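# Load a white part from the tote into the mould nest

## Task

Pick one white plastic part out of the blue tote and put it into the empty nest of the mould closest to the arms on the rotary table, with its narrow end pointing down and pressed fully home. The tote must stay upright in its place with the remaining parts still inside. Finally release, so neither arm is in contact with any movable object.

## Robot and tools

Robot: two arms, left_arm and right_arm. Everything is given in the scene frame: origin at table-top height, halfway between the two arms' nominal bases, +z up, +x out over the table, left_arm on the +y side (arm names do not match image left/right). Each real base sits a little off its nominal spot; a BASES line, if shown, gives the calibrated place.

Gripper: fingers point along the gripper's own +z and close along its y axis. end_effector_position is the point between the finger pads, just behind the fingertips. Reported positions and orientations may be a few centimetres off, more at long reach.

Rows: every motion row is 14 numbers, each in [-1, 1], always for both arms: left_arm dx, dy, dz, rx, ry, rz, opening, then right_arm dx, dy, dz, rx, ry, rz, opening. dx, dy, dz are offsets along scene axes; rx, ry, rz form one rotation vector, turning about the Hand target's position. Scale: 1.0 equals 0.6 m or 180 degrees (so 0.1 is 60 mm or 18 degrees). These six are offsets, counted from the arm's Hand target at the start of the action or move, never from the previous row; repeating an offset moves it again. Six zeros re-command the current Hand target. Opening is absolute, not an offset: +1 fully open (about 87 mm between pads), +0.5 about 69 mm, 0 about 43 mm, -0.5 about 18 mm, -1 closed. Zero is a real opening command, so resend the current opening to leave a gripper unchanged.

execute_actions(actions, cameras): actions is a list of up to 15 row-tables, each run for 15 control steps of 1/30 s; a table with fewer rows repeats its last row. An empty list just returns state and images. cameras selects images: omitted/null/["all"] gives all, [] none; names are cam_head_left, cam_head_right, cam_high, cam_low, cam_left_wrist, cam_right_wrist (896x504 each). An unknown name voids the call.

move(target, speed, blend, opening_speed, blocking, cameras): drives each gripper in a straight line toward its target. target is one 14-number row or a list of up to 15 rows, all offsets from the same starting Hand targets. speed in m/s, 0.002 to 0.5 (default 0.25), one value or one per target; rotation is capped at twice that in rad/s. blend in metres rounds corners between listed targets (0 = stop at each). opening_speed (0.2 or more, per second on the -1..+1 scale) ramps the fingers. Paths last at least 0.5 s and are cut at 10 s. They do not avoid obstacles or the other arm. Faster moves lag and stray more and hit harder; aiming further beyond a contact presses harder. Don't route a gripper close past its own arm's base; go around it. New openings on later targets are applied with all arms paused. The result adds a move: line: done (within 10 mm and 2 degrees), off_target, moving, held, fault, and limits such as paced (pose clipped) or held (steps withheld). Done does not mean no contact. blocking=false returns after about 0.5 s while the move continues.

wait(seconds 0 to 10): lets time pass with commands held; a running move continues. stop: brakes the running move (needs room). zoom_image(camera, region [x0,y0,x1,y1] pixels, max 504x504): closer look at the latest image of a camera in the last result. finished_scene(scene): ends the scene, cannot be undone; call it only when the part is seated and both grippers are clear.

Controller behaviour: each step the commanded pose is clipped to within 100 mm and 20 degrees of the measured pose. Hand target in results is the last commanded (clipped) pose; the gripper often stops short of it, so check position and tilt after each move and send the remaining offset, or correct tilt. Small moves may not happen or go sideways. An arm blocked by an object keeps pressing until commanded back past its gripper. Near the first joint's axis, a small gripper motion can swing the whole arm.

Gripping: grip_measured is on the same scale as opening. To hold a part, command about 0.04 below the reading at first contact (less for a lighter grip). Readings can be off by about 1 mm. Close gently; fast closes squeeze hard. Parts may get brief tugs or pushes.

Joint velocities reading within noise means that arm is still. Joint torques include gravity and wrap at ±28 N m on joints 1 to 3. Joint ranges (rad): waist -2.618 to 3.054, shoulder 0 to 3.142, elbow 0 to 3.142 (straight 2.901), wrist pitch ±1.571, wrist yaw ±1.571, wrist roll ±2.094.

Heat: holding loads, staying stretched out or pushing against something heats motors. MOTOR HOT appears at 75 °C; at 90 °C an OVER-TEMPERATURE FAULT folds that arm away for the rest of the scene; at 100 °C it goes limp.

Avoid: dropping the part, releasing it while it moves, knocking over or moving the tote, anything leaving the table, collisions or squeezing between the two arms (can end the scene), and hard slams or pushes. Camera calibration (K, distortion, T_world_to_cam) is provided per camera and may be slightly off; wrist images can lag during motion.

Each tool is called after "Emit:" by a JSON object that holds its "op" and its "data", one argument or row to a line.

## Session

Emit:
{"op": "execute_actions", "data": {
  "actions": []
}}

Emit:
{"op": "zoom_image", "data": {
  "camera": "cam_high",
  "region": [180, 190, 320, 350]
}}

Scene clock: 0.00 s.
left_arm: end_effector_position=(+0.0654, +0.1408, +0.2191) grip_measured=+1.000 end_effector_quat_wxyz=(+0.104, +0.291, +0.951, -0.007) | right_arm: end_effector_position=(+0.1959, -0.1785, +0.2076) grip_measured=+0.985 end_effector_quat_wxyz=(-0.068, +0.964, -0.251, -0.061)
Joint positions: left_arm=[-1.358 1.263 1.325 -1.52 -0.176 -0.766 1] | right_arm=[0.771 1.571 1.516 -1.467 -0.177 -1.88 0.993]
Joint velocities: within noise
Joint torques (N m): no reading
Motor temperatures (°C): left_arm=[29 31 34 27 27 29 28] | right_arm=[30 39 33 28 27 28 31]
Heat: left arm: 34 °C; right arm: 39 °C.
Hand target: left_arm +0.0659, +0.1398, +0.2209; +0.107, +0.291, +0.951, -0.011 | right_arm +0.1968, -0.1774, +0.2119; -0.075, +0.964, -0.250, -0.058
Tool commands: left_gripper/opening=+1.0 right_gripper/opening=+1.0
camera_calibration:
cam_left_wrist: T_world_to_cam=[[-0.5517, -0.833166, -0.0382358, 0.158456], [-0.663127, 0.410378, 0.625981, -0.129835], [-0.505855, 0.370709, -0.7789, 0.286384], [0, 0, 0, 1]] pos_world=[0.146192, 0.0791363, 0.310397]
cam_right_wrist: T_world_to_cam=[[0.487418, 0.865487, 0.11557, 0.0310033], [0.632847, -0.441351, 0.636172, -0.309469], [0.601606, -0.236943, -0.762843, 0.139822], [0, 0, 0, 1]] pos_world=[0.0966168, -0.130287, 0.299954]

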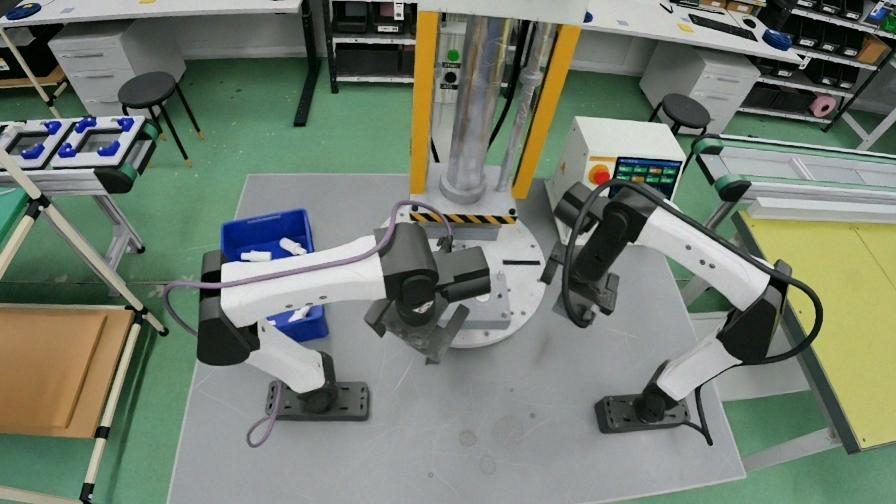

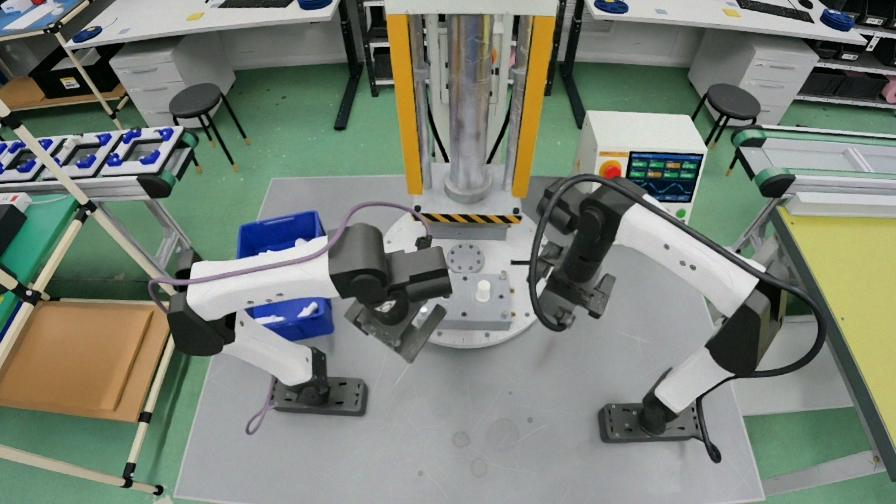

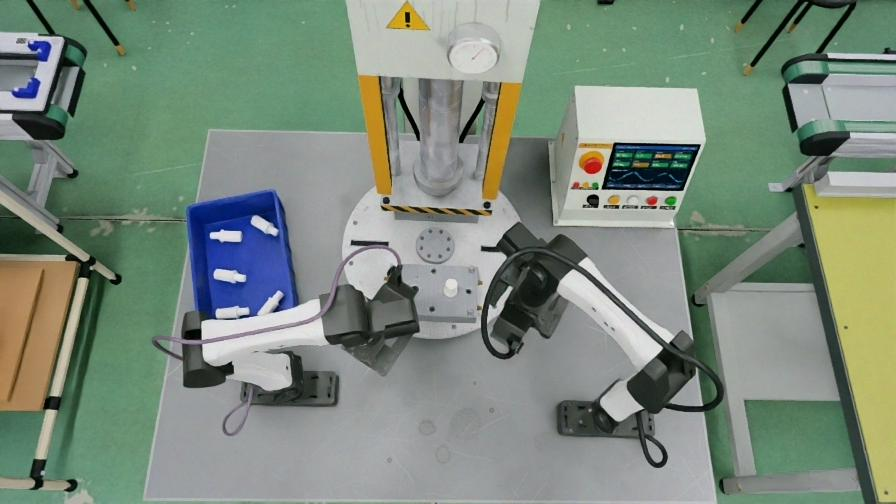

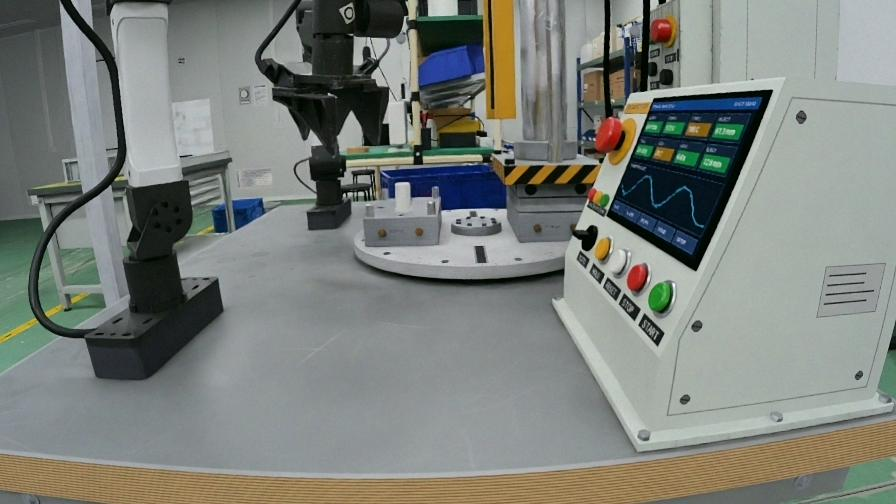

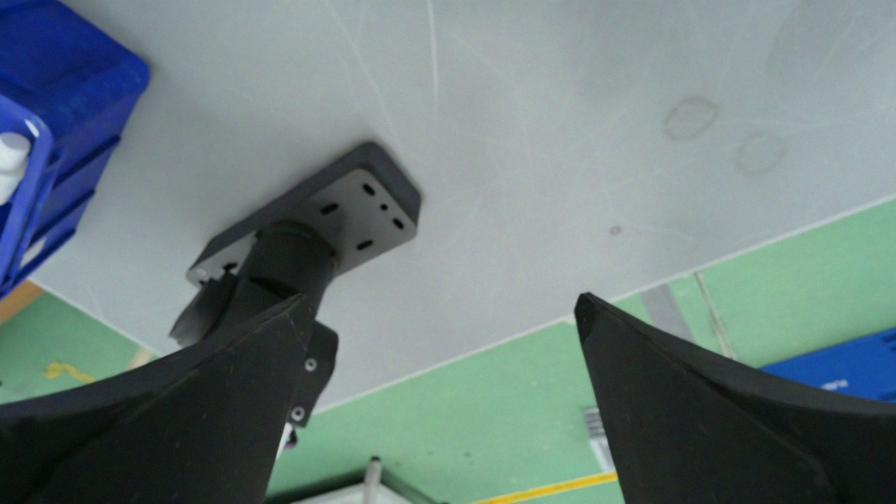

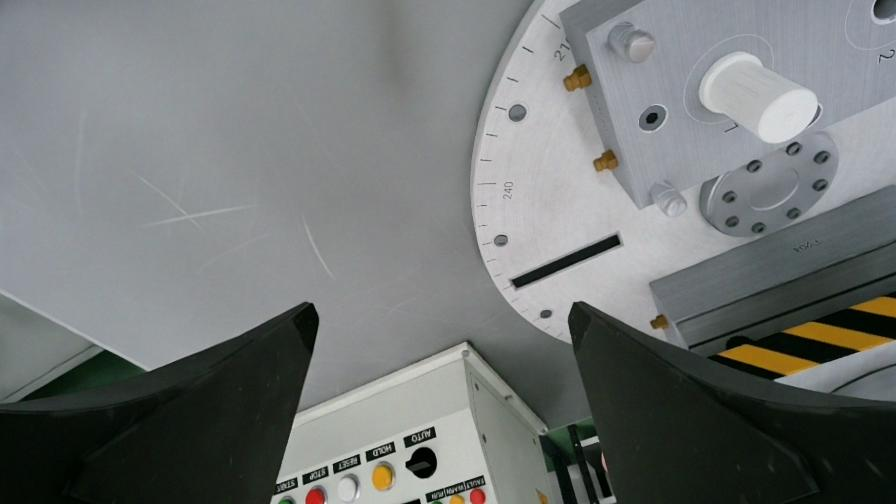

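Scaled by 3.150 from the camera's 896x504 image, which has a finer 1280x720 frame.

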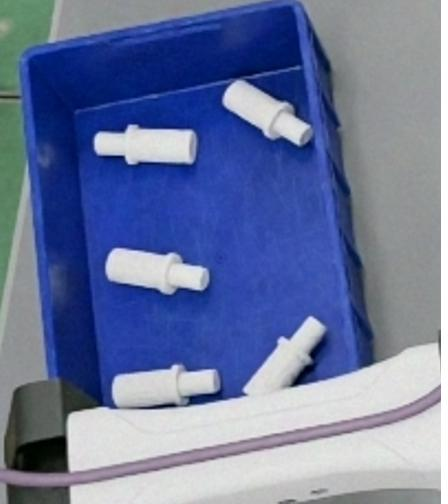

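Emit:
{"op": "move", "data": {
  "target": [
    [0.307,0.1,0.08,0.06,-0.043,-0.152,0,0,-0.1,0.23,0,0,0,1],
    [0.525,0.603,0.083,0.1203,-0.0857,-0.305,0,0,-0.1,0.23,0,0,0,1]
  ],
  "blend": [0.08,0],
  "speed": 0.35,
  "cameras": ["cam_left_wrist","cam_high","cam_low","cam_head_left"]
}}

Emit:
{"op": "zoom_image", "data": {
  "camera": "cam_high",
  "region": [330, 180, 550, 350]
}}

Scene clock: 83.40 s.
left_arm: end_effector_position=(+0.3785, +0.5004, +0.2725) grip_measured=+0.000 end_effector_quat_wxyz=(+0.153, +0.704, +0.675, +0.159) | right_arm: end_effector_position=(+0.1988, -0.2324, +0.3409) grip_measured=+0.985 end_effector_quat_wxyz=(-0.224, +0.934, -0.265, +0.088)
Joint positions: left_arm=[0.493 1.662 1.784 -1.292 0.201 2.053 0.5] | right_arm=[0.632 1.263 1.705 -1.548 -0.144 -1.946 0.993]
Joint velocities: within noise
Joint torques (N m): left_arm=[1.33 -4.85 9.76 0.75 0.43 0.04] | right_arm=[-0.85 -3.32 7.09 1.11 0.01 -0.05]
Motor temperatures (°C): left_arm=[29 32 40 28 27 29 28] | right_arm=[30 43 37 28 27 28 31]
Heat: left arm: 40 °C; right arm: 43 °C.
Hand target: left_arm +0.3809, +0.5017, +0.2708; +0.157, +0.705, +0.675, +0.151 | right_arm +0.1968, -0.2374, +0.3499; -0.101, +0.961, -0.254, -0.033
Off the commanded pose: left_arm 0.003 m, 1 deg | right_arm 0.010 m, 24 deg; orientation clipped.
joint sent to its limit (right arm) — joint 4 (wrist pitch), lower limit. The joint targets are off in orientation, not in position.
move: off_target (right_arm); limits=paced
camera_calibration:
cam_left_wrist: T_world_to_cam=[[-0.905203, 0.0360675, -0.423445, 0.436663], [-0.305818, 0.636593, 0.707972, -0.373961], [0.295097, 0.770356, -0.565216, -0.208294], [0, 0, 0, 1]] pos_world=[0.342372, 0.382772, 0.331926]
Images, in order (width x height): cam_head_left 896x504, cam_high 896x504, cam_low 896x504, cam_left_wrist 896x504.

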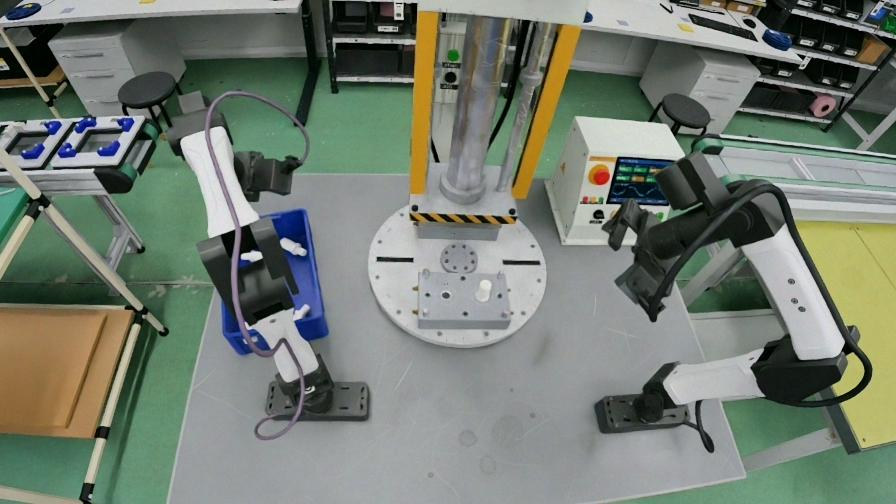

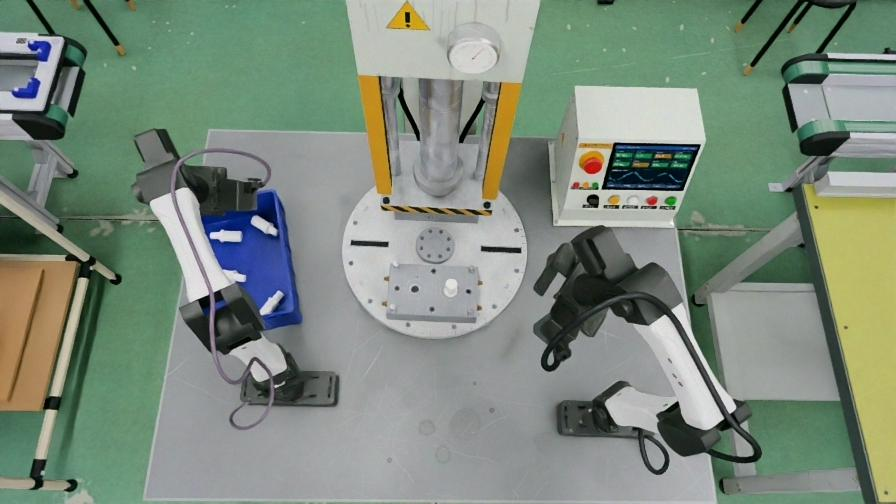

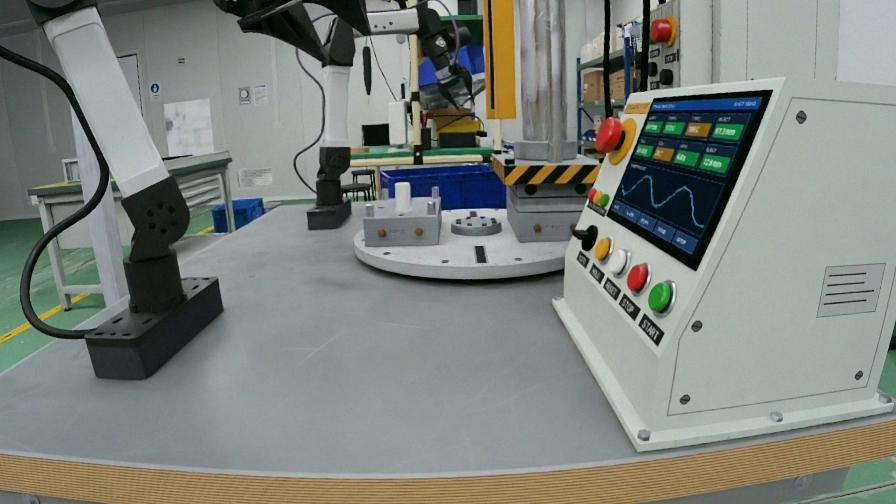

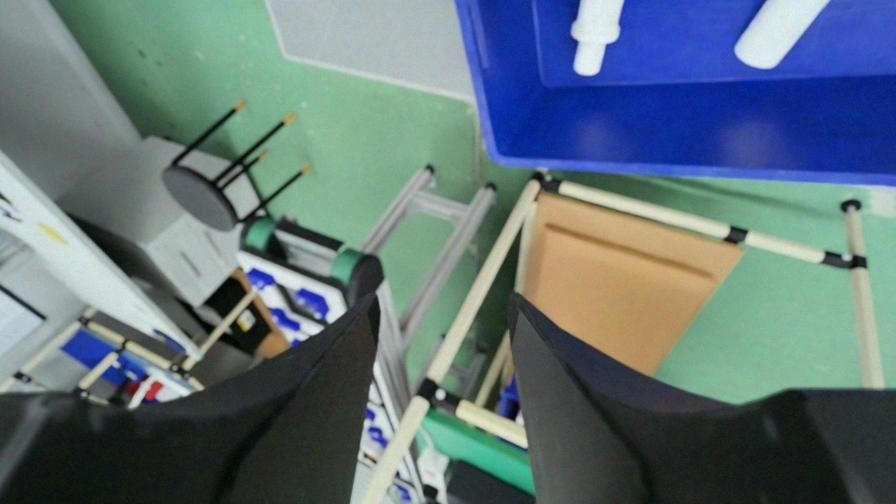

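Scaled by 2.291 from the camera's 896x504 image, which has a finer 1280x720 frame.

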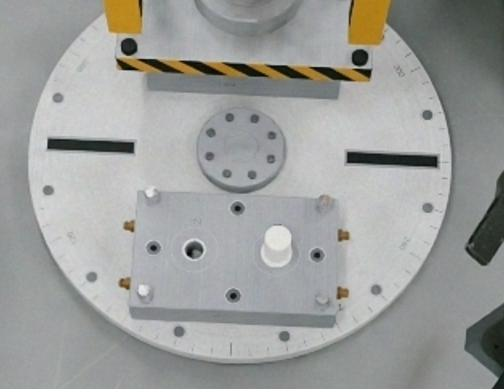

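Emit:
{"op": "move", "data": {
  "target": [0.005,0.003,-0.3,0.0012,0.0277,0,0,0,0,0,0,0,0,1],
  "speed": 0.25,
  "cameras": ["cam_left_wrist"]
}}

Scene clock: 92.03 s.
left_arm: end_effector_position=(+0.3826, +0.5057, +0.0968) grip_measured=+0.000 end_effector_quat_wxyz=(+0.132, +0.707, +0.684, +0.124) | right_arm: end_effector_position=(+0.1987, -0.2325, +0.3409) grip_measured=+0.985 end_effector_quat_wxyz=(-0.223, +0.934, -0.265, +0.088)
Joint positions: left_arm=[0.49 1.738 1.196 -0.71 0.179 2.053 0.5] | right_arm=[0.632 1.263 1.705 -1.548 -0.143 -1.946 0.993]
Joint velocities: within noise
Joint torques (N m): left_arm=[-0.13 -6.23 6.94 0.91 0.17 0] | right_arm=[-0.91 -3.21 7.16 1.09 0.03 -0.04]
Motor temperatures (°C): left_arm=[29 32 40 28 27 29 28] | right_arm=[30 42 38 28 27 28 31]
Heat: left arm: 40 °C; right arm: 42 °C.
Hand target: left_arm +0.3838, +0.5035, +0.0907; +0.126, +0.711, +0.681, +0.121 | right_arm +0.1969, -0.2374, +0.3499; -0.101, +0.961, -0.254, -0.033
Off the commanded pose: left_arm 0.007 m, 1 deg | right_arm 0.010 m, 20 deg.
joint sent to its limit (right arm) — joint 4 (wrist pitch), lower limit. The joint targets are off in orientation, not in position.
move: off_target (right_arm)
camera_calibration:
cam_left_wrist: T_world_to_cam=[[-0.93695, 0.0243096, -0.348617, 0.376631], [-0.250407, 0.649146, 0.718266, -0.280272], [0.243764, 0.760276, -0.60213, -0.284557], [0, 0, 0, 1]] pos_world=[0.352067, 0.389123, 0.161269]
Images, in order (width x height): cam_left_wrist 896x504.

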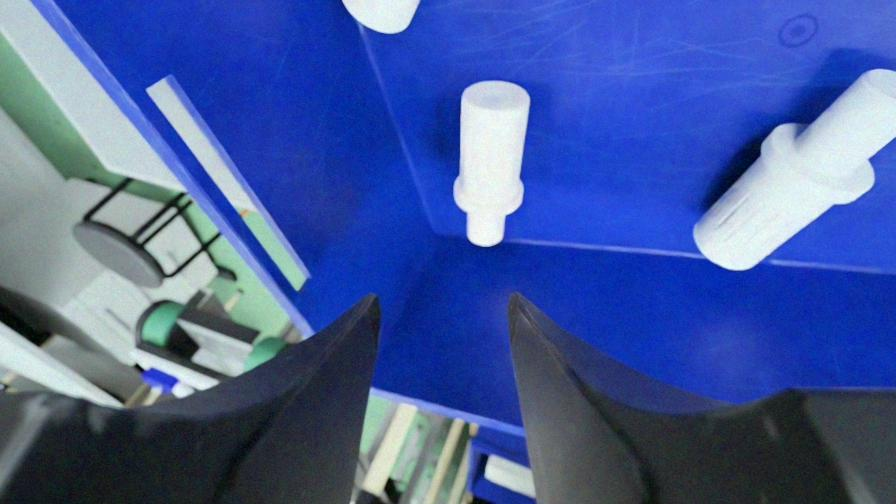

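Emit:
{"op": "move", "data": {
  "target": [
    [0.0103,-0.009,-0.13,0,0,0,0,0,0,0,0,0,0,1],
    [0.0103,-0.009,-0.13,0,0,0,-0.6,0,0,0,0,0,0,1]
  ],
  "speed": 0.12,
  "opening_speed": 0.8,
  "cameras": ["cam_left_wrist"]
}}

Scene clock: 107.27 s.
left_arm: end_effector_position=(+0.3931, +0.5019, +0.0235) grip_measured=-0.259 end_effector_quat_wxyz=(+0.132, +0.712, +0.678, +0.131) | right_arm: end_effector_position=(+0.1987, -0.2325, +0.3408) grip_measured=+0.985 end_effector_quat_wxyz=(-0.223, +0.934, -0.265, +0.088)
Joint positions: left_arm=[0.466 1.878 1.043 -0.401 0.17 2.044 0.371] | right_arm=[0.632 1.263 1.705 -1.548 -0.143 -1.946 0.993]
Joint velocities: within noise
Joint torques (N m): left_arm=[-0.05 -6.19 5.65 0.93 0.18 -0.11] | right_arm=[-0.84 -3.25 7.1 1.1 0 -0.06]
Motor temperatures (°C): left_arm=[29 33 40 29 27 29 28] | right_arm=[30 41 40 29 27 28 31]
Heat: left arm: 40 °C; right arm: 41 °C.
Hand target: left_arm +0.3899, +0.4980, +0.0126; +0.126, +0.712, +0.681, +0.121 | right_arm +0.1968, -0.2374, +0.3499; -0.101, +0.961, -0.254, -0.033
Off the commanded pose: left_arm 0.012 m, 1 deg | right_arm 0.010 m, 20 deg.
joint sent to its limit (right arm) — joint 4 (wrist pitch), lower limit. The joint targets are off in orientation, not in position.
move: off_target (left_arm, right_arm); target 2's new opening was sent with left_arm's hand 0.012 m and 1 deg from that target
camera_calibration:
cam_left_wrist: T_world_to_cam=[[-0.932768, 0.0405778, -0.358186, 0.351437], [-0.249717, 0.643867, 0.72324, -0.220255], [0.259972, 0.76406, -0.590446, -0.336941], [0, 0, 0, 1]] pos_world=[0.360403, 0.384998, 0.0862321]
Images, in order (width x height): cam_left_wrist 896x504.

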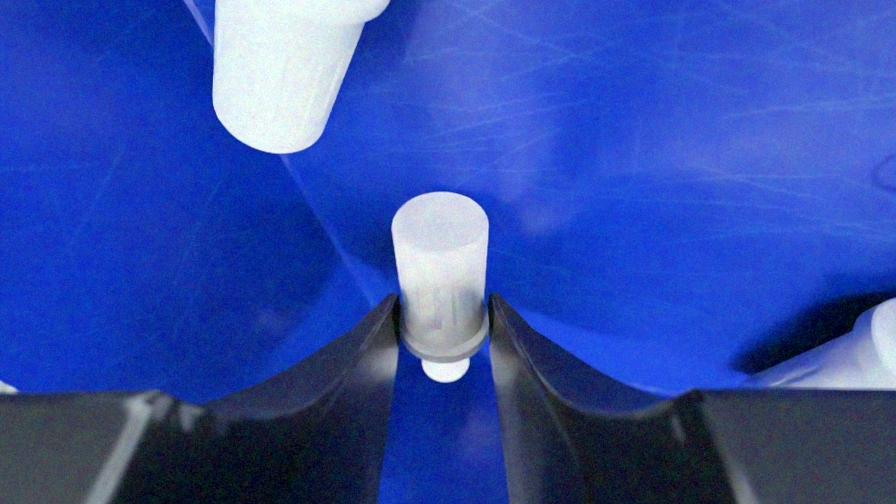

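Emit:
{"op": "move", "data": {
  "target": [
    [0,0,0,0,0,0,0,0,0,0,0,0,0,1],
    [0.0,-0.023,-0.009,0,0,0,0,0,0,0,0,0,0,1],
    [0.0,-0.023,-0.009,0,0,0,-0.7,0,0,0,0,0,0,1]
  ],
  "speed": 0.08,
  "opening_speed": 1,
  "cameras": ["cam_left_wrist"]
}}

Scene clock: 120.63 s.
left_arm: end_effector_position=(+0.3962, +0.4951, +0.0197) grip_measured=-0.257 end_effector_quat_wxyz=(+0.130, +0.707, +0.681, +0.140) | right_arm: end_effector_position=(+0.1987, -0.2325, +0.3408) grip_measured=+0.985 end_effector_quat_wxyz=(-0.223, +0.934, -0.265, +0.088)
Joint positions: left_arm=[0.437 1.878 1.016 -0.353 0.149 2.004 0.372] | right_arm=[0.632 1.263 1.705 -1.548 -0.143 -1.947 0.993]
Joint velocities: within noise
Joint torques (N m): left_arm=[-0.75 -6.58 4.78 0.82 0.27 -0.08] | right_arm=[-0.8 -3.32 7.08 1.09 0 -0.08]
Motor temperatures (°C): left_arm=[29 34 39 29 27 29 28] | right_arm=[30 41 41 29 27 28 31]
Heat: left arm: 39 °C; right arm: 41 °C.
Hand target: left_arm +0.3900, +0.4842, +0.0072; +0.126, +0.712, +0.680, +0.121 | right_arm +0.1968, -0.2373, +0.3499; -0.101, +0.961, -0.254, -0.033
Off the commanded pose: left_arm 0.018 m, 2 deg | right_arm 0.010 m, 20 deg.
joint sent to its limit (right arm) — joint 4 (wrist pitch), lower limit. The joint targets are off in orientation, not in position.
move: off_target (left_arm, right_arm); target 3's new opening was sent with left_arm's hand 0.020 m and 3 deg from that target
camera_calibration:
cam_left_wrist: T_world_to_cam=[[-0.929293, 0.0310913, -0.368031, 0.356724], [-0.267186, 0.631378, 0.727993, -0.19931], [0.255001, 0.774852, -0.578428, -0.338417], [0, 0, 0, 1]] pos_world=[0.364545, 0.376971, 0.0806318]
Images, in order (width x height): cam_left_wrist 896x504.

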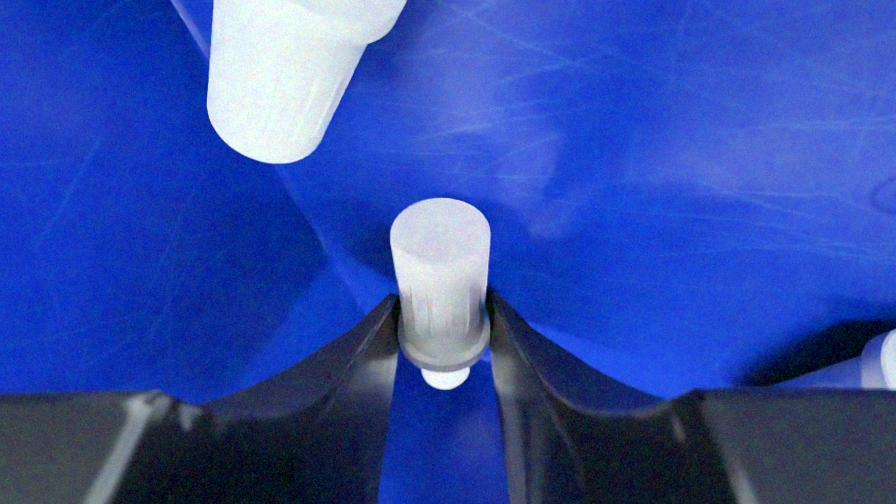

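Emit:
{"op": "move", "data": {
  "target": [
    [0,0.02,0.033,0,0,0,-0.7,0,0,0,0,0,0,1],
    [0,0.045,0.033,0,0,0,-0.7,0,0,0,0,0,0,1],
    [0,0.045,0.004,0,0,0,-0.7,0,0,0,0,0,0,1],
    [0,0.045,0.004,0,0,0,0.05,0,0,0,0,0,0,1],
    [0,0.0165,0.004,0,0,0,0.05,0,0,0,0,0,0,1],
    [0,0.0165,0.004,0,0,0,-0.7,0,0,0,0,0,0,1]
  ],
  "speed": 0.08,
  "opening_speed": 1.2,
  "cameras": ["cam_left_wrist"]
}}

Scene clock: 147.83 s.
left_arm: end_effector_position=(+0.3958, +0.5087, +0.0189) grip_measured=-0.258 end_effector_quat_wxyz=(+0.116, +0.709, +0.680, +0.145) | right_arm: end_effector_position=(+0.1987, -0.2325, +0.3408) grip_measured=+0.985 end_effector_quat_wxyz=(-0.223, +0.934, -0.265, +0.088)
Joint positions: left_arm=[0.459 1.899 1.042 -0.362 0.128 2.037 0.371] | right_arm=[0.632 1.263 1.705 -1.548 -0.143 -1.947 0.993]
Joint velocities: within noise
Joint torques (N m): left_arm=[-0.34 -7.71 4.75 0.71 0.56 -0.14] | right_arm=[-0.83 -3.26 6.98 1.11 -0.01 -0.05]
Motor temperatures (°C): left_arm=[29 36 38 29 27 29 29] | right_arm=[30 40 42 29 27 28 31]
Heat: left arm: 38 °C; right arm: 42 °C.
Hand target: left_arm +0.3900, +0.4941, +0.0096; +0.126, +0.712, +0.681, +0.121 | right_arm +0.1968, -0.2373, +0.3499; -0.101, +0.961, -0.254, -0.033
Off the commanded pose: left_arm 0.018 m, 3 deg | right_arm 0.010 m, 20 deg.
joint sent to its limit (right arm) — joint 4 (wrist pitch), lower limit. The joint targets are off in orientation, not in position.
move: off_target (left_arm, right_arm); target 6's new opening was sent with left_arm's hand 0.022 m and 3 deg from that target
camera_calibration:
cam_left_wrist: T_world_to_cam=[[-0.934312, 0.0413724, -0.354047, 0.352151], [-0.256762, 0.61084, 0.748964, -0.201526], [0.247252, 0.790672, -0.560093, -0.354667], [0, 0, 0, 1]] pos_world=[0.364967, 0.388957, 0.076967]
Images, in order (width x height): cam_left_wrist 896x504.

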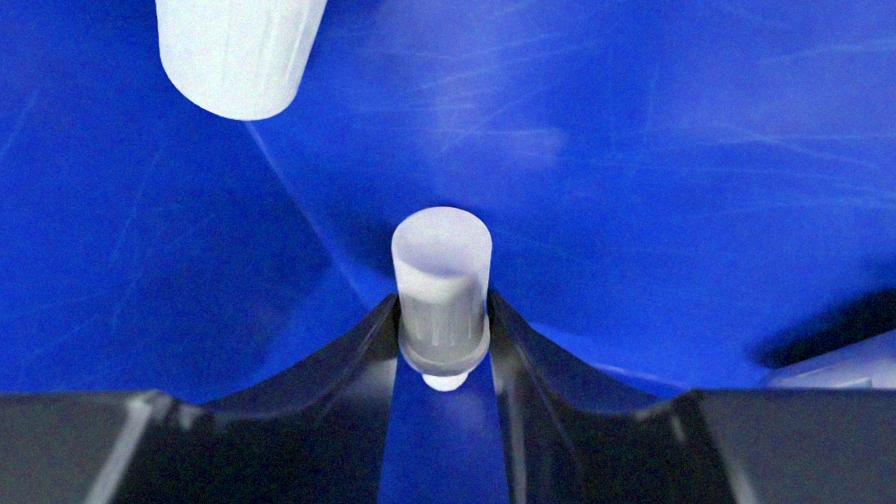

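Emit:
{"op": "move", "data": {
  "target": [
    [0,0,0,0,0,0,0.05,0,0,0,0,0,0,1],
    [0,0,0.03,0,0,0,0.05,0,0,0,0,0,0,1],
    [0,-0.006,0.03,0,0,0,0.05,0,0,0,0,0,0,1],
    [0,-0.006,0.01,0,0,0,0.05,0,0,0,0,0,0,1],
    [0,-0.006,0.01,0,0,0,-0.7,0,0,0,0,0,0,1]
  ],
  "speed": 0.08,
  "opening_speed": 1.5,
  "cameras": ["cam_left_wrist"]
}}

Scene clock: 180.20 s.
left_arm: end_effector_position=(+0.3914, +0.4988, +0.0197) grip_measured=-0.345 end_effector_quat_wxyz=(+0.119, +0.710, +0.681, +0.131) | right_arm: end_effector_position=(+0.1987, -0.2326, +0.3409) grip_measured=+0.985 end_effector_quat_wxyz=(-0.223, +0.934, -0.265, +0.088)
Joint positions: left_arm=[0.446 1.883 1.035 -0.394 0.139 2.024 0.328] | right_arm=[0.632 1.263 1.705 -1.548 -0.143 -1.947 0.993]
Joint velocities: within noise
Joint torques (N m): left_arm=[-0.13 -7.72 5.55 0.8 0.42 -0.1] | right_arm=[-0.77 -3.38 7.01 1.1 -0.03 -0.05]
Motor temperatures (°C): left_arm=[29 39 37 29 27 29 29] | right_arm=[30 40 43 30 27 28 31]
Heat: left arm: 39 °C; right arm: 43 °C.
Hand target: left_arm +0.3901, +0.4905, +0.0157; +0.126, +0.712, +0.681, +0.121 | right_arm +0.1969, -0.2374, +0.3499; -0.101, +0.961, -0.254, -0.032
Off the commanded pose: left_arm 0.009 m, 1 deg | right_arm 0.010 m, 20 deg.
joint sent to its limit (right arm) — joint 4 (wrist pitch), lower limit. The joint targets are off in orientation, not in position.
move: off_target (right_arm); target 5's new opening was sent with left_arm's hand 0.012 m and 2 deg from that target
camera_calibration:
cam_left_wrist: T_world_to_cam=[[-0.939524, 0.0370371, -0.340474, 0.352673], [-0.242572, 0.629832, 0.737882, -0.211986], [0.241771, 0.775848, -0.582758, -0.335265], [0, 0, 0, 1]] pos_world=[0.36098, 0.380568, 0.0811186]
Images, in order (width x height): cam_left_wrist 896x504.

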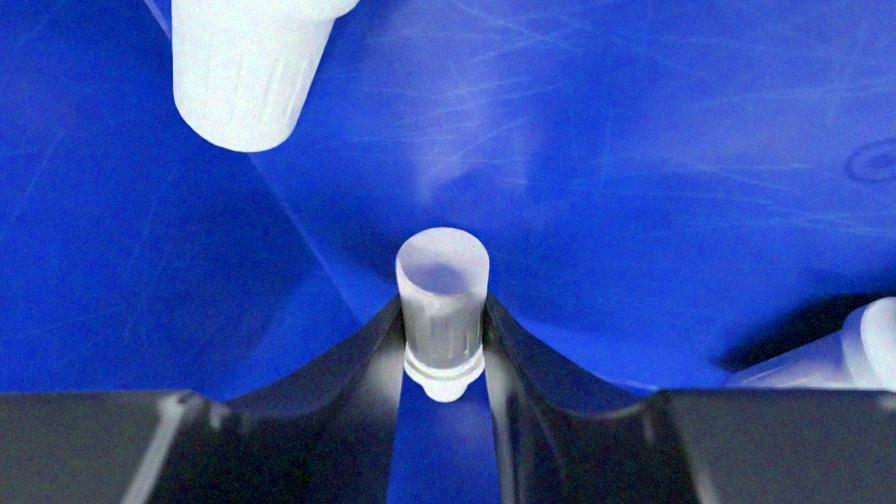

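Emit:
{"op": "move", "data": {
  "target": [
    [0,0,0.317,0,0,0,-0.7,0,0,0,0,0,0,1],
    [-0.252,-0.741,0.317,-0.4878,-0.2272,0.2086,-0.7,0,0,0,0,0,0,1],
    [-0.252,-0.741,0.227,-0.4878,-0.2272,0.2086,-0.7,0,0,0,0,0,0,1]
  ],
  "blend": [0.05,0.02,0],
  "speed": [0.25,0.35,0.15],
  "cameras": ["cam_low","cam_left_wrist"]
}}

Emit:
{"op": "zoom_image", "data": {
  "camera": "cam_low",
  "region": [355, 130, 455, 225]
}}

Scene clock: 209.67 s.
left_arm: end_effector_position=(+0.2405, +0.0441, +0.1549) grip_measured=-0.345 end_effector_quat_wxyz=(+0.719, +0.124, +0.672, -0.127) | right_arm: end_effector_position=(+0.1987, -0.2326, +0.3409) grip_measured=+0.985 end_effector_quat_wxyz=(-0.223, +0.934, -0.265, +0.088)
Joint positions: left_arm=[-1.343 1.668 0.249 1.541 -0.995 0.111 0.328] | right_arm=[0.632 1.263 1.705 -1.548 -0.143 -1.947 0.993]
Joint velocities: within noise
Joint torques (N m): left_arm=[0.1 -3.45 3.96 1.72 0.03 0.07] | right_arm=[-0.66 -3.25 7.06 1.11 0 -0.05]
Motor temperatures (°C): left_arm=[29 39 38 30 27 29 29] | right_arm=[30 39 43 30 27 28 31]
Heat: left arm: 39 °C; right arm: 43 °C.
Hand target: left_arm +0.2388, +0.0459, +0.1518; +0.728, +0.124, +0.664, -0.122 | right_arm +0.1969, -0.2374, +0.3499; -0.101, +0.961, -0.254, -0.032
Off the commanded pose: left_arm 0.004 m, 1 deg | right_arm 0.010 m, 20 deg.
joint sent to its limit (left arm) — joint 4 (wrist pitch), upper limit. The joint targets still meet the commanded pose.
joint sent to its limit (right arm) — joint 4 (wrist pitch), lower limit. The joint targets are off in orientation, not in position.
move: off_target (right_arm); limits=paced
camera_calibration:
cam_left_wrist: T_world_to_cam=[[-0.356048, -0.934465, -0.00220323, 0.123826], [-0.678905, 0.260293, -0.686539, 0.279843], [0.64212, -0.242945, -0.72709, 0.103769], [0, 0, 0, 1]] pos_world=[0.167443, 0.0680802, 0.267846]
Images, in order (width x height): cam_low 896x504, cam_left_wrist 896x504.

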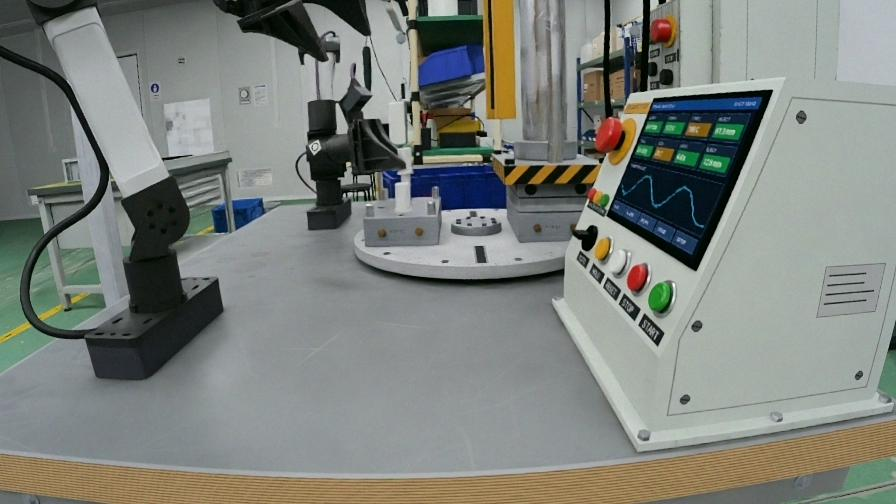

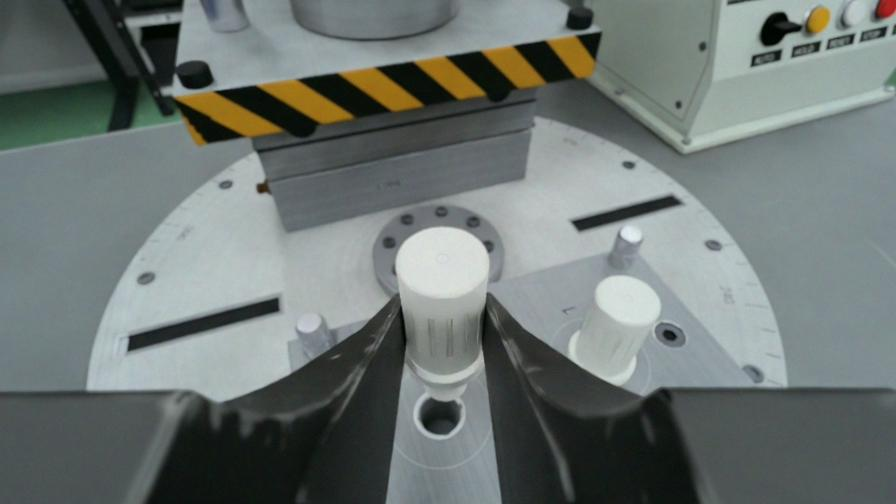

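Scaled by 5.040 from the camera's 896x504 image, which has a finer 1280x720 frame.

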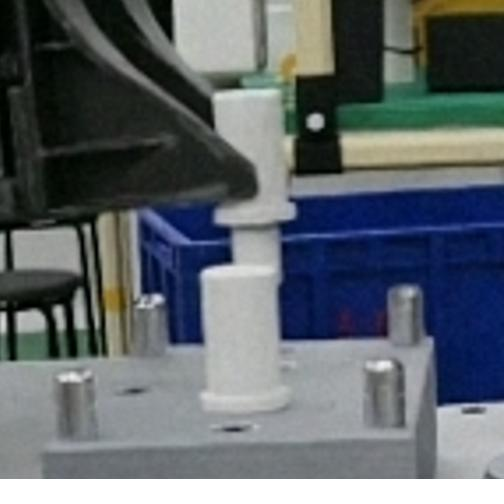

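Emit:
{"op": "move", "data": {
  "target": [0.004,0.0022,-0.052,0,0,0,-0.7,0,0,0,0,0,0,1],
  "speed": 0.07,
  "cameras": ["cam_low","cam_left_wrist"]
}}

Emit:
{"op": "zoom_image", "data": {
  "camera": "cam_left_wrist",
  "region": [370, 330, 530, 450]
}}

Emit:
{"op": "zoom_image", "data": {
  "camera": "cam_low",
  "region": [355, 130, 455, 225]
}}

Scene clock: 229.30 s.
left_arm: end_effector_position=(+0.2389, +0.0436, +0.1245) grip_measured=-0.345 end_effector_quat_wxyz=(+0.701, +0.133, +0.691, -0.119) | right_arm: end_effector_position=(+0.1987, -0.2326, +0.3409) grip_measured=+0.985 end_effector_quat_wxyz=(-0.223, +0.934, -0.265, +0.088)
Joint positions: left_arm=[-1.343 1.768 0.242 1.545 -0.996 0.038 0.328] | right_arm=[0.632 1.263 1.705 -1.548 -0.143 -1.947 0.993]
Joint velocities: within noise
Joint torques (N m): left_arm=[1.48 -3.7 3.36 1.72 0.07 -0.06] | right_arm=[-0.83 -3.25 7.1 1.1 0.02 -0.04]
Motor temperatures (°C): left_arm=[29 36 37 32 27 29 29] | right_arm=[30 39 43 30 27 28 31]
Heat: left arm: 37 °C; right arm: 43 °C.
Hand target: left_arm +0.2412, +0.0473, +0.1206; +0.728, +0.124, +0.664, -0.122 | right_arm +0.1969, -0.2374, +0.3499; -0.101, +0.961, -0.254, -0.032
Off the commanded pose: left_arm 0.006 m, 5 deg | right_arm 0.010 m, 20 deg.
joint sent to its limit (left arm) — joint 4 (wrist pitch), upper limit. The joint targets are off in orientation, not in position.
joint sent to its limit (right arm) — joint 4 (wrist pitch), lower limit. The joint targets are off in orientation, not in position.
move: off_target (left_arm, right_arm)
camera_calibration:
cam_left_wrist: T_world_to_cam=[[-0.358721, -0.93331, -0.0158398, 0.125064], [-0.709867, 0.283781, -0.644637, 0.25924], [0.606141, -0.220001, -0.764325, 0.0948118], [0, 0, 0, 1]] pos_world=[0.17142, 0.0640148, 0.241563]
Images, in order (width x height): cam_low 896x504, cam_left_wrist 896x504.

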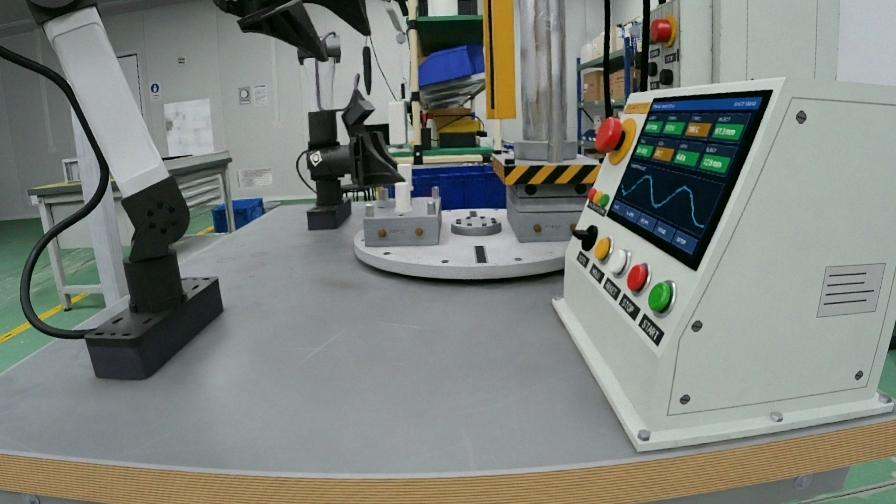

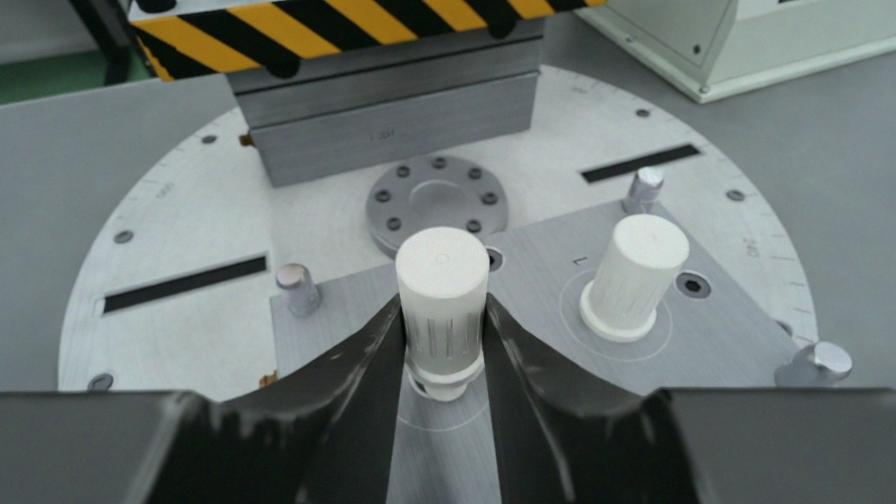

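Scaled by 3.150 from the camera's 896x504 image, which has a finer 1280x720 frame.

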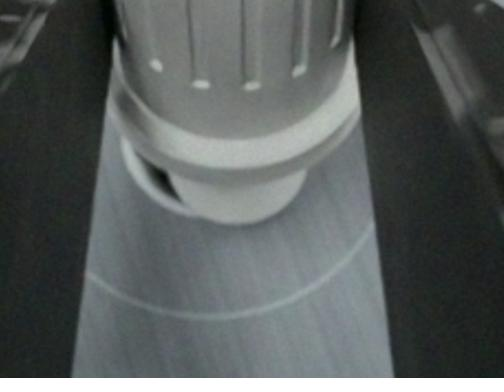

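Scaled by 5.040 from the camera's 896x504 image, which has a finer 1280x720 frame.

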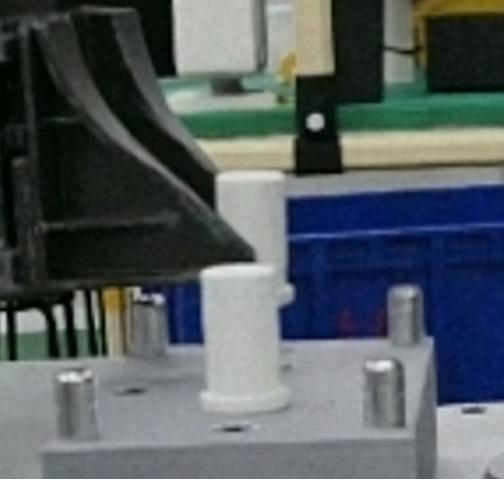

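Emit:
{"op": "move", "data": {
  "target": [
    [0.002,0,0.025,0,0,0.222,-0.7,0,0,0,0,0,0,1]
  ],
  "speed": 0.25,
  "cameras": ["cam_left_wrist"]
}}

Emit:
{"op": "zoom_image", "data": {
  "camera": "cam_left_wrist",
  "region": [370, 330, 530, 450]
}}

Scene clock: 252.57 s.
left_arm: end_effector_position=(+0.2431, +0.0493, +0.1346) grip_measured=-0.345 end_effector_quat_wxyz=(+0.705, -0.042, +0.706, +0.059) | right_arm: end_effector_position=(+0.1986, -0.2326, +0.3408) grip_measured=+0.985 end_effector_quat_wxyz=(-0.223, +0.934, -0.265, +0.088)
Joint positions: left_arm=[-1.416 1.944 0.57 1.55 -1.571 0.199 0.328] | right_arm=[0.632 1.263 1.705 -1.549 -0.143 -1.947 0.993]
Joint velocities: within noise
Joint torques (N m): left_arm=[0.62 -6.2 6.17 1.08 0.07 0.11] | right_arm=[-0.8 -3.23 7.12 1.07 -0.01 -0.06]
Motor temperatures (°C): left_arm=[29 35 37 32 27 29 29] | right_arm=[30 39 43 30 27 28 31]
Heat: left arm: 37 °C; right arm: 43 °C.
Hand target: left_arm +0.2424, +0.0472, +0.1357; +0.726, -0.111, +0.666, +0.134 | right_arm +0.1968, -0.2374, +0.3499; -0.101, +0.961, -0.254, -0.033
Off the commanded pose: left_arm 0.002 m, 13 deg | right_arm 0.010 m, 20 deg.
joint sent to its limit (left arm) — joint 5 (wrist yaw), lower limit. The joint targets are off in orientation, not in position.
joint sent to its limit (right arm) — joint 4 (wrist pitch), lower limit. The joint targets are off in orientation, not in position.
move: off_target (left_arm, right_arm)
camera_calibration:
cam_left_wrist: T_world_to_cam=[[0.13477, -0.990727, -0.0172567, 0.015089], [-0.765587, -0.0930564, -0.636566, 0.298119], [0.629057, 0.0990017, -0.771029, 0.08078], [0, 0, 0, 1]] pos_world=[0.175387, 0.0346936, 0.252317]
Images, in order (width x height): cam_left_wrist 896x504.

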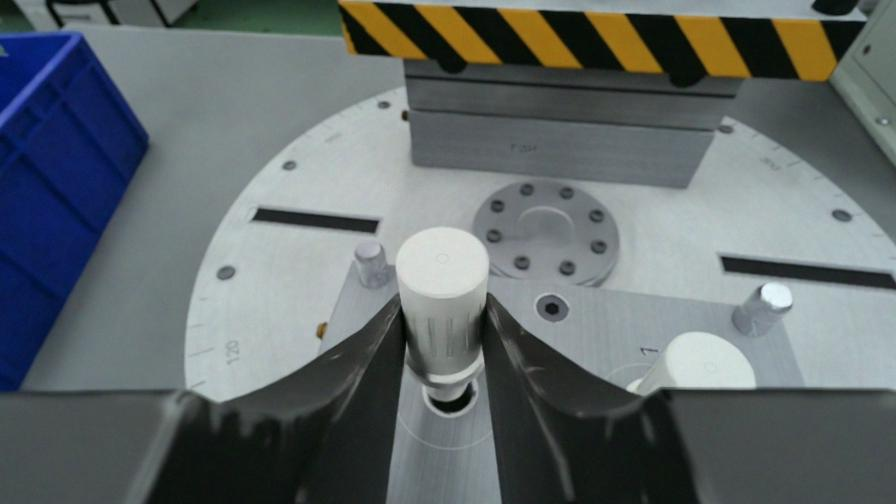

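Scaled by 3.150 from the camera's 896x504 image, which has a finer 1280x720 frame.

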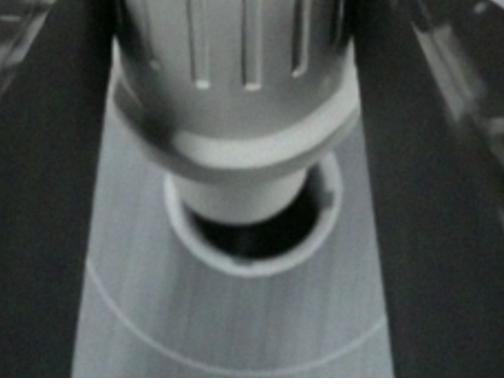

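Emit:
{"op": "move", "data": {
  "target": [
    [0,-0.0035,-0.08,0,0,0,-0.7,0,0,0,0,0,0,1],
    [0.0,-0.0035,-0.066,0,0,0,0.1,0,0,0,0,0,0,1],
    [-0.16,-0.035,-0.05,0,0,0,0.1,0,0,0,0,0,0,1]
  ],
  "speed": [0.06,0.1,0.15],
  "cameras": ["cam_left_wrist"]
}}

Scene clock: 263.00 s.
left_arm: end_effector_position=(+0.1486, +0.0252, +0.1001) grip_measured=+0.100 end_effector_quat_wxyz=(+0.706, +0.088, +0.702, -0.041) | right_arm: end_effector_position=(+0.1986, -0.2326, +0.3408) grip_measured=+0.985 end_effector_quat_wxyz=(-0.223, +0.934, -0.265, +0.088)
Joint positions: left_arm=[-1.755 2.001 0.441 1.558 -1.583 0.065 0.55] | right_arm=[0.632 1.263 1.705 -1.549 -0.143 -1.947 0.993]
Joint velocities: within noise
Joint torques (N m): left_arm=[0.27 -8.16 2.55 1.21 0.09 0.04] | right_arm=[-0.79 -3.28 6.94 1.11 0 -0.09]
Motor temperatures (°C): left_arm=[29 35 37 32 27 29 29] | right_arm=[30 39 44 30 27 28 31]
Heat: left arm: 37 °C; right arm: 44 °C.
Hand target: left_arm +0.1464, +0.0263, +0.1056; +0.725, -0.041, +0.684, +0.073 | right_arm +0.1968, -0.2374, +0.3499; -0.101, +0.961, -0.254, -0.033
Off the commanded pose: left_arm 0.006 m, 31 deg; orientation clipped | right_arm 0.010 m, 20 deg.
joint read past its limit (left arm) — joint 4 (wrist pitch), upper limit.
joint sent to its limit (left arm) — joint 4 (wrist pitch), upper limit; joint 5 (wrist yaw), lower limit. The joint targets are off in orientation, not in position.
joint sent to its limit (right arm) — joint 4 (wrist pitch), lower limit. The joint targets are off in orientation, not in position.
move: off_target (left_arm, right_arm); target 2's new opening was sent with left_arm's hand 0.004 m and 12 deg from that target; limits=paced
camera_calibration:
cam_left_wrist: T_world_to_cam=[[-0.190208, -0.979889, -0.0603269, 0.055657], [-0.749853, 0.184668, -0.63531, 0.192057], [0.633673, -0.0756048, -0.769897, 0.119645], [0, 0, 0, 1]] pos_world=[0.0787854, 0.0281165, 0.217488]
Images, in order (width x height): cam_left_wrist 896x504.

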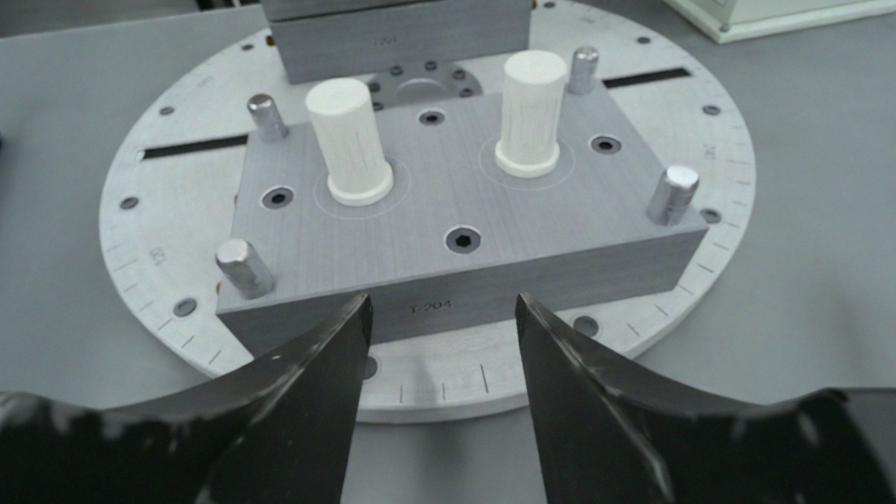

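Emit:
{"op": "finished_scene", "data": {
  "scene": 2
}}

The scene is finished: the task was done.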